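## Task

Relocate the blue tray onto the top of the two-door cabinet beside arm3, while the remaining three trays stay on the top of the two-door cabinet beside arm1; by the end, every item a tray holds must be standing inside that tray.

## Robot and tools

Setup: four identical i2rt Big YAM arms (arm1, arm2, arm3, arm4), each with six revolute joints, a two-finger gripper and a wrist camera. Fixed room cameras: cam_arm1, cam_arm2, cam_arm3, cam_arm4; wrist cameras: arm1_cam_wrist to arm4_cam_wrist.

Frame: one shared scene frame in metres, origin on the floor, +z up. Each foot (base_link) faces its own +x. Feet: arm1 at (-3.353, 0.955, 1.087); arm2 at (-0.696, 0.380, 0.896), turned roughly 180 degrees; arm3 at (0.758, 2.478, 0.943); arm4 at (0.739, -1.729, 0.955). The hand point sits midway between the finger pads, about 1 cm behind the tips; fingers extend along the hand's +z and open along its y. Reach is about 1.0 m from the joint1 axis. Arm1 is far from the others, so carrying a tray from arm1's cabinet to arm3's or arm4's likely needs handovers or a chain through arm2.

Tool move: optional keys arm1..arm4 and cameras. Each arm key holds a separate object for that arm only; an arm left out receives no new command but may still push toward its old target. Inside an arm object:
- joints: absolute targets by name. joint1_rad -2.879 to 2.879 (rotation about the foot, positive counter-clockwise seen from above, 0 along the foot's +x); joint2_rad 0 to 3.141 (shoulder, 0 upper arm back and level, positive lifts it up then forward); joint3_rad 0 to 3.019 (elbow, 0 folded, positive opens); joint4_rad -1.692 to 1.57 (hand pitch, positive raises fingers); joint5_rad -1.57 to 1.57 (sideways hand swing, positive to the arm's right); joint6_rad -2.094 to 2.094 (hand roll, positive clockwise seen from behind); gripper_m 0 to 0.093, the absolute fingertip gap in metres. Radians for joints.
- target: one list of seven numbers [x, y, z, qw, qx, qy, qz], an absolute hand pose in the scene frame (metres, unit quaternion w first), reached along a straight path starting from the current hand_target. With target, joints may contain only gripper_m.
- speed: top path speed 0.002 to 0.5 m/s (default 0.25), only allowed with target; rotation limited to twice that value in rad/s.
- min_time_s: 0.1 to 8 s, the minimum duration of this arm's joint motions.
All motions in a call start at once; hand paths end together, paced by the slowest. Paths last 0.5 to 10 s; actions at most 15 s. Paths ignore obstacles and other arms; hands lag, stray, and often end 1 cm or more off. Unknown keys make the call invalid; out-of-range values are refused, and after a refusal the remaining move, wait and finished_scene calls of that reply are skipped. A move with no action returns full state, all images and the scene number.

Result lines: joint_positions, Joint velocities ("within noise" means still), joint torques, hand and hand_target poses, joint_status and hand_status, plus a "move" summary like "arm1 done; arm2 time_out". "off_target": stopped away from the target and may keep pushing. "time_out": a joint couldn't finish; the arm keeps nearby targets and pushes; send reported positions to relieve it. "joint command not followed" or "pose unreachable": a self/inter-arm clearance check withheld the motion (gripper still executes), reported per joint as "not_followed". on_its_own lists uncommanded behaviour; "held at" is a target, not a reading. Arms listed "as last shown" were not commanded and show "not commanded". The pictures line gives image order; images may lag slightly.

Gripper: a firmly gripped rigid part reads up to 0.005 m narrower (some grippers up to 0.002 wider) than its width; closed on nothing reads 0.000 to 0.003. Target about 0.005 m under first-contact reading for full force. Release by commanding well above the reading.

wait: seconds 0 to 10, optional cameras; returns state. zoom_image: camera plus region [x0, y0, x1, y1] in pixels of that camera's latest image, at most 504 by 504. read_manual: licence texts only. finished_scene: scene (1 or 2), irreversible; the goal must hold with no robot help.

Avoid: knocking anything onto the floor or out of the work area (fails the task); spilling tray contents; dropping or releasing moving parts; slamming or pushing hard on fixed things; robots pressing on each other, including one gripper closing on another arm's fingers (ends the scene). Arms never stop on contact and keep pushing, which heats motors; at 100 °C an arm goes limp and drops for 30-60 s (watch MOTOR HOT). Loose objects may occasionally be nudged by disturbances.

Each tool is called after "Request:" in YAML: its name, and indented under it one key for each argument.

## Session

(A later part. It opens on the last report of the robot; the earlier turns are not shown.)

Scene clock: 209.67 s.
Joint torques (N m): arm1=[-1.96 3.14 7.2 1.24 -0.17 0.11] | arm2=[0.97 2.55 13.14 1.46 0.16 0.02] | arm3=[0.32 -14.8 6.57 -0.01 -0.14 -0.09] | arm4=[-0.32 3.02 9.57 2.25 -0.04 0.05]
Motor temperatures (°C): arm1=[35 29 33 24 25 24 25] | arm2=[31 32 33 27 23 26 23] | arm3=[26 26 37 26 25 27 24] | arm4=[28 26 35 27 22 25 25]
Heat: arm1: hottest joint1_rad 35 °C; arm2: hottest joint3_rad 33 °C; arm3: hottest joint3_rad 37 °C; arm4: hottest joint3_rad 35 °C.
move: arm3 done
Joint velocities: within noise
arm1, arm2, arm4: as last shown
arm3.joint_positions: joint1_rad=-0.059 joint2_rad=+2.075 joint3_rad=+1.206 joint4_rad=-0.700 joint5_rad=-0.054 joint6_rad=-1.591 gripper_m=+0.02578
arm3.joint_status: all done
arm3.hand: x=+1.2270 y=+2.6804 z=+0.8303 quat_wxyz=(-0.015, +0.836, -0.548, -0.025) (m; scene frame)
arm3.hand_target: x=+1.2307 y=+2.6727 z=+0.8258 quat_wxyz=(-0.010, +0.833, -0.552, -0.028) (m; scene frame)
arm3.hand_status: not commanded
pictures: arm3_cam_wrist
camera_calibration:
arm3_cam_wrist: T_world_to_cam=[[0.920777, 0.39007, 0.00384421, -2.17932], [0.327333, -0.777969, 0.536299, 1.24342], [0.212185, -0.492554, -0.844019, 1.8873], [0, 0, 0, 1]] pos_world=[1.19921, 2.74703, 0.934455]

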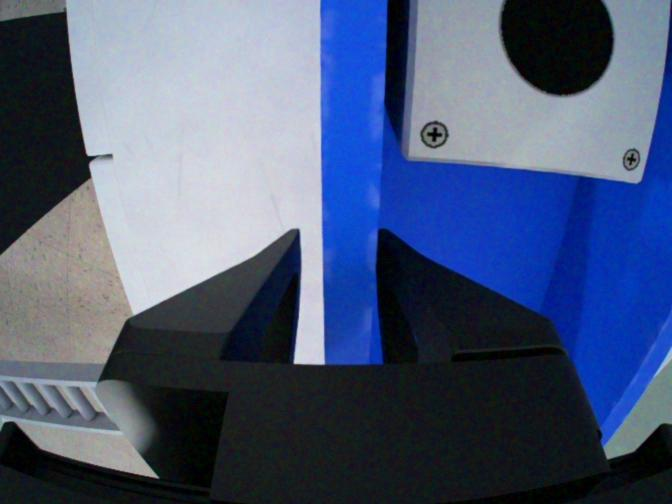

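Request:
move:
  arm3: {"target": [1.2335, 2.6740, 0.95, 0.010, -0.833, 0.552, 0.028], "speed": 0.15}
  cameras: ["arm3_cam_wrist", "cam_arm3", "cam_arm1"]

Request:
zoom_image:
  camera: "cam_arm3"
  region: [110, 250, 260, 400]

Request:
zoom_image:
  camera: "cam_arm1"
  region: [210, 180, 410, 300]

Scene clock: 211.80 s.
Joint torques (N m): arm1=[-1.85 3.19 7.24 1.26 -0.17 0.1] | arm2=[1.2 2.43 13.14 1.52 0.18 0.02] | arm3=[0.44 -16.44 10.35 -0.1 -0.08 -0.12] | arm4=[-0.26 2.9 9.55 2.28 -0.03 0.06]
Motor temperatures (°C): arm1=[35 28 33 24 25 24 25] | arm2=[31 32 33 27 23 26 23] | arm3=[26 26 37 26 25 27 24] | arm4=[28 26 35 27 22 25 25]
Heat: arm1: hottest joint1_rad 35 °C; arm2: hottest joint3_rad 33 °C; arm3: hottest joint3_rad 37 °C; arm4: hottest joint3_rad 35 °C.
move: arm3 off_target
Joint velocities: within noise
arm1, arm4: as last shown
arm2.joint_positions: joint1_rad=-0.610 joint2_rad=+0.616 joint3_rad=+1.315 joint4_rad=-1.086 joint5_rad=-0.002 joint6_rad=-0.008 gripper_m=+0.02991
arm2.joint_status: not commanded
arm2.hand: x=-0.9202 y=+0.5371 z=+1.4526 quat_wxyz=(+0.156, -0.795, +0.238, +0.536) (m; scene frame)
arm2.hand_target: x=-0.9173 y=+0.5326 z=+1.4667 quat_wxyz=(+0.154, -0.790, +0.237, +0.544) (m; scene frame)
arm2.hand_status: not commanded
arm3.joint_positions: joint1_rad=-0.059 joint2_rad=+1.896 joint3_rad=+1.240 joint4_rad=-0.977 joint5_rad=-0.054 joint6_rad=-1.591 gripper_m=+0.02589
arm3.joint_status: not commanded
arm3.hand: x=+1.2123 y=+2.6738 z=+0.9281 quat_wxyz=(+0.011, +0.835, -0.549, -0.043) (m; scene frame)
arm3.hand_target: x=+1.2326 y=+2.6735 z=+0.9502 quat_wxyz=(-0.010, +0.833, -0.552, -0.028) (m; scene frame)
arm3.hand_status: off_target (0.030 m and 3.0 deg from the pose sent, 0.120 m and 0.8 deg at the start)
pictures: arm3_cam_wrist, cam_arm1, cam_arm3
camera_calibration:
arm3_cam_wrist: T_world_to_cam=[[0.919044, 0.389649, -0.0594234, -2.10164], [0.358914, -0.765, 0.534749, 1.11922], [0.162906, -0.512786, -0.842919, 2.08261], [0, 0, 0, 1]] pos_world=[1.19053, 2.74304, 1.03209]

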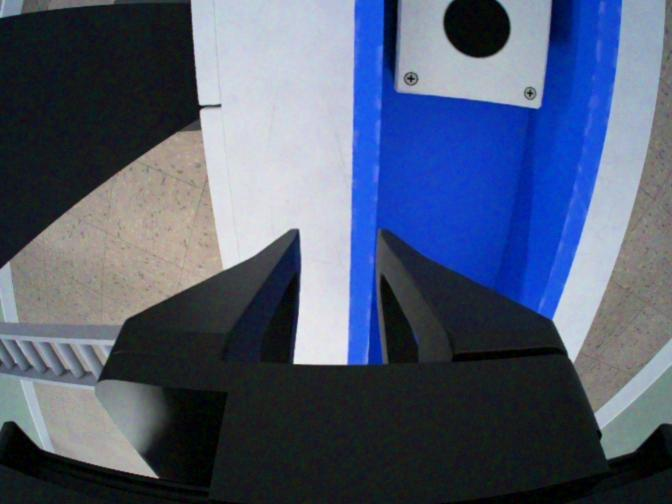

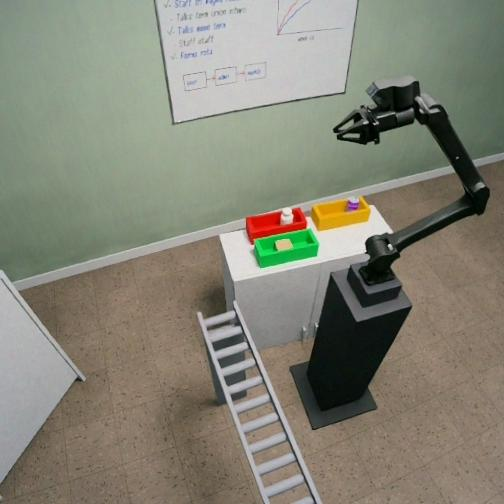

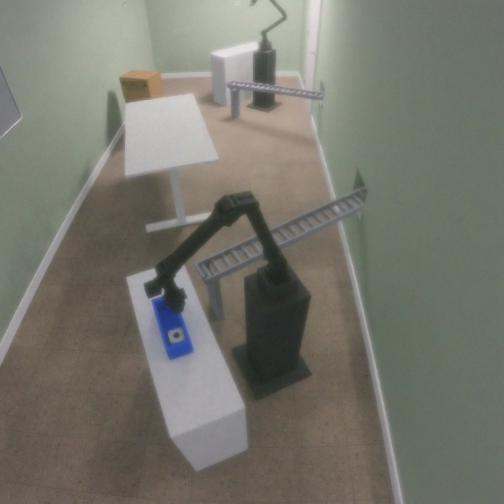

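Scaled by 3.360 from the camera's 504x504 image, which has a finer 720x720 frame.

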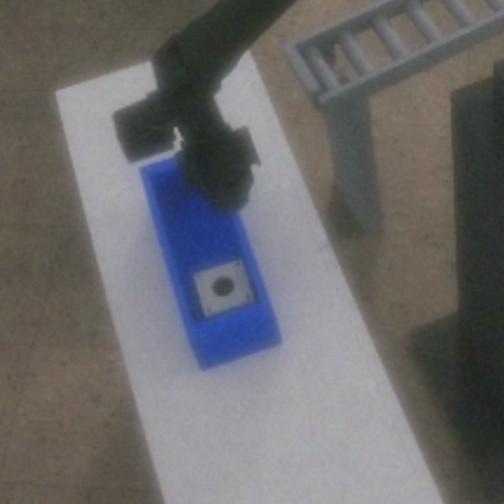

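Scaled by 2.520 from the camera's 504x504 image, which has a finer 720x720 frame.

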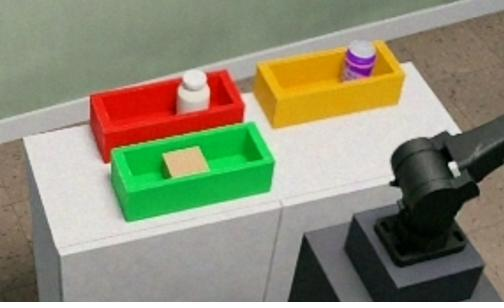

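Request:
finished_scene:
  scene: 2

The scene is finished: the task was done.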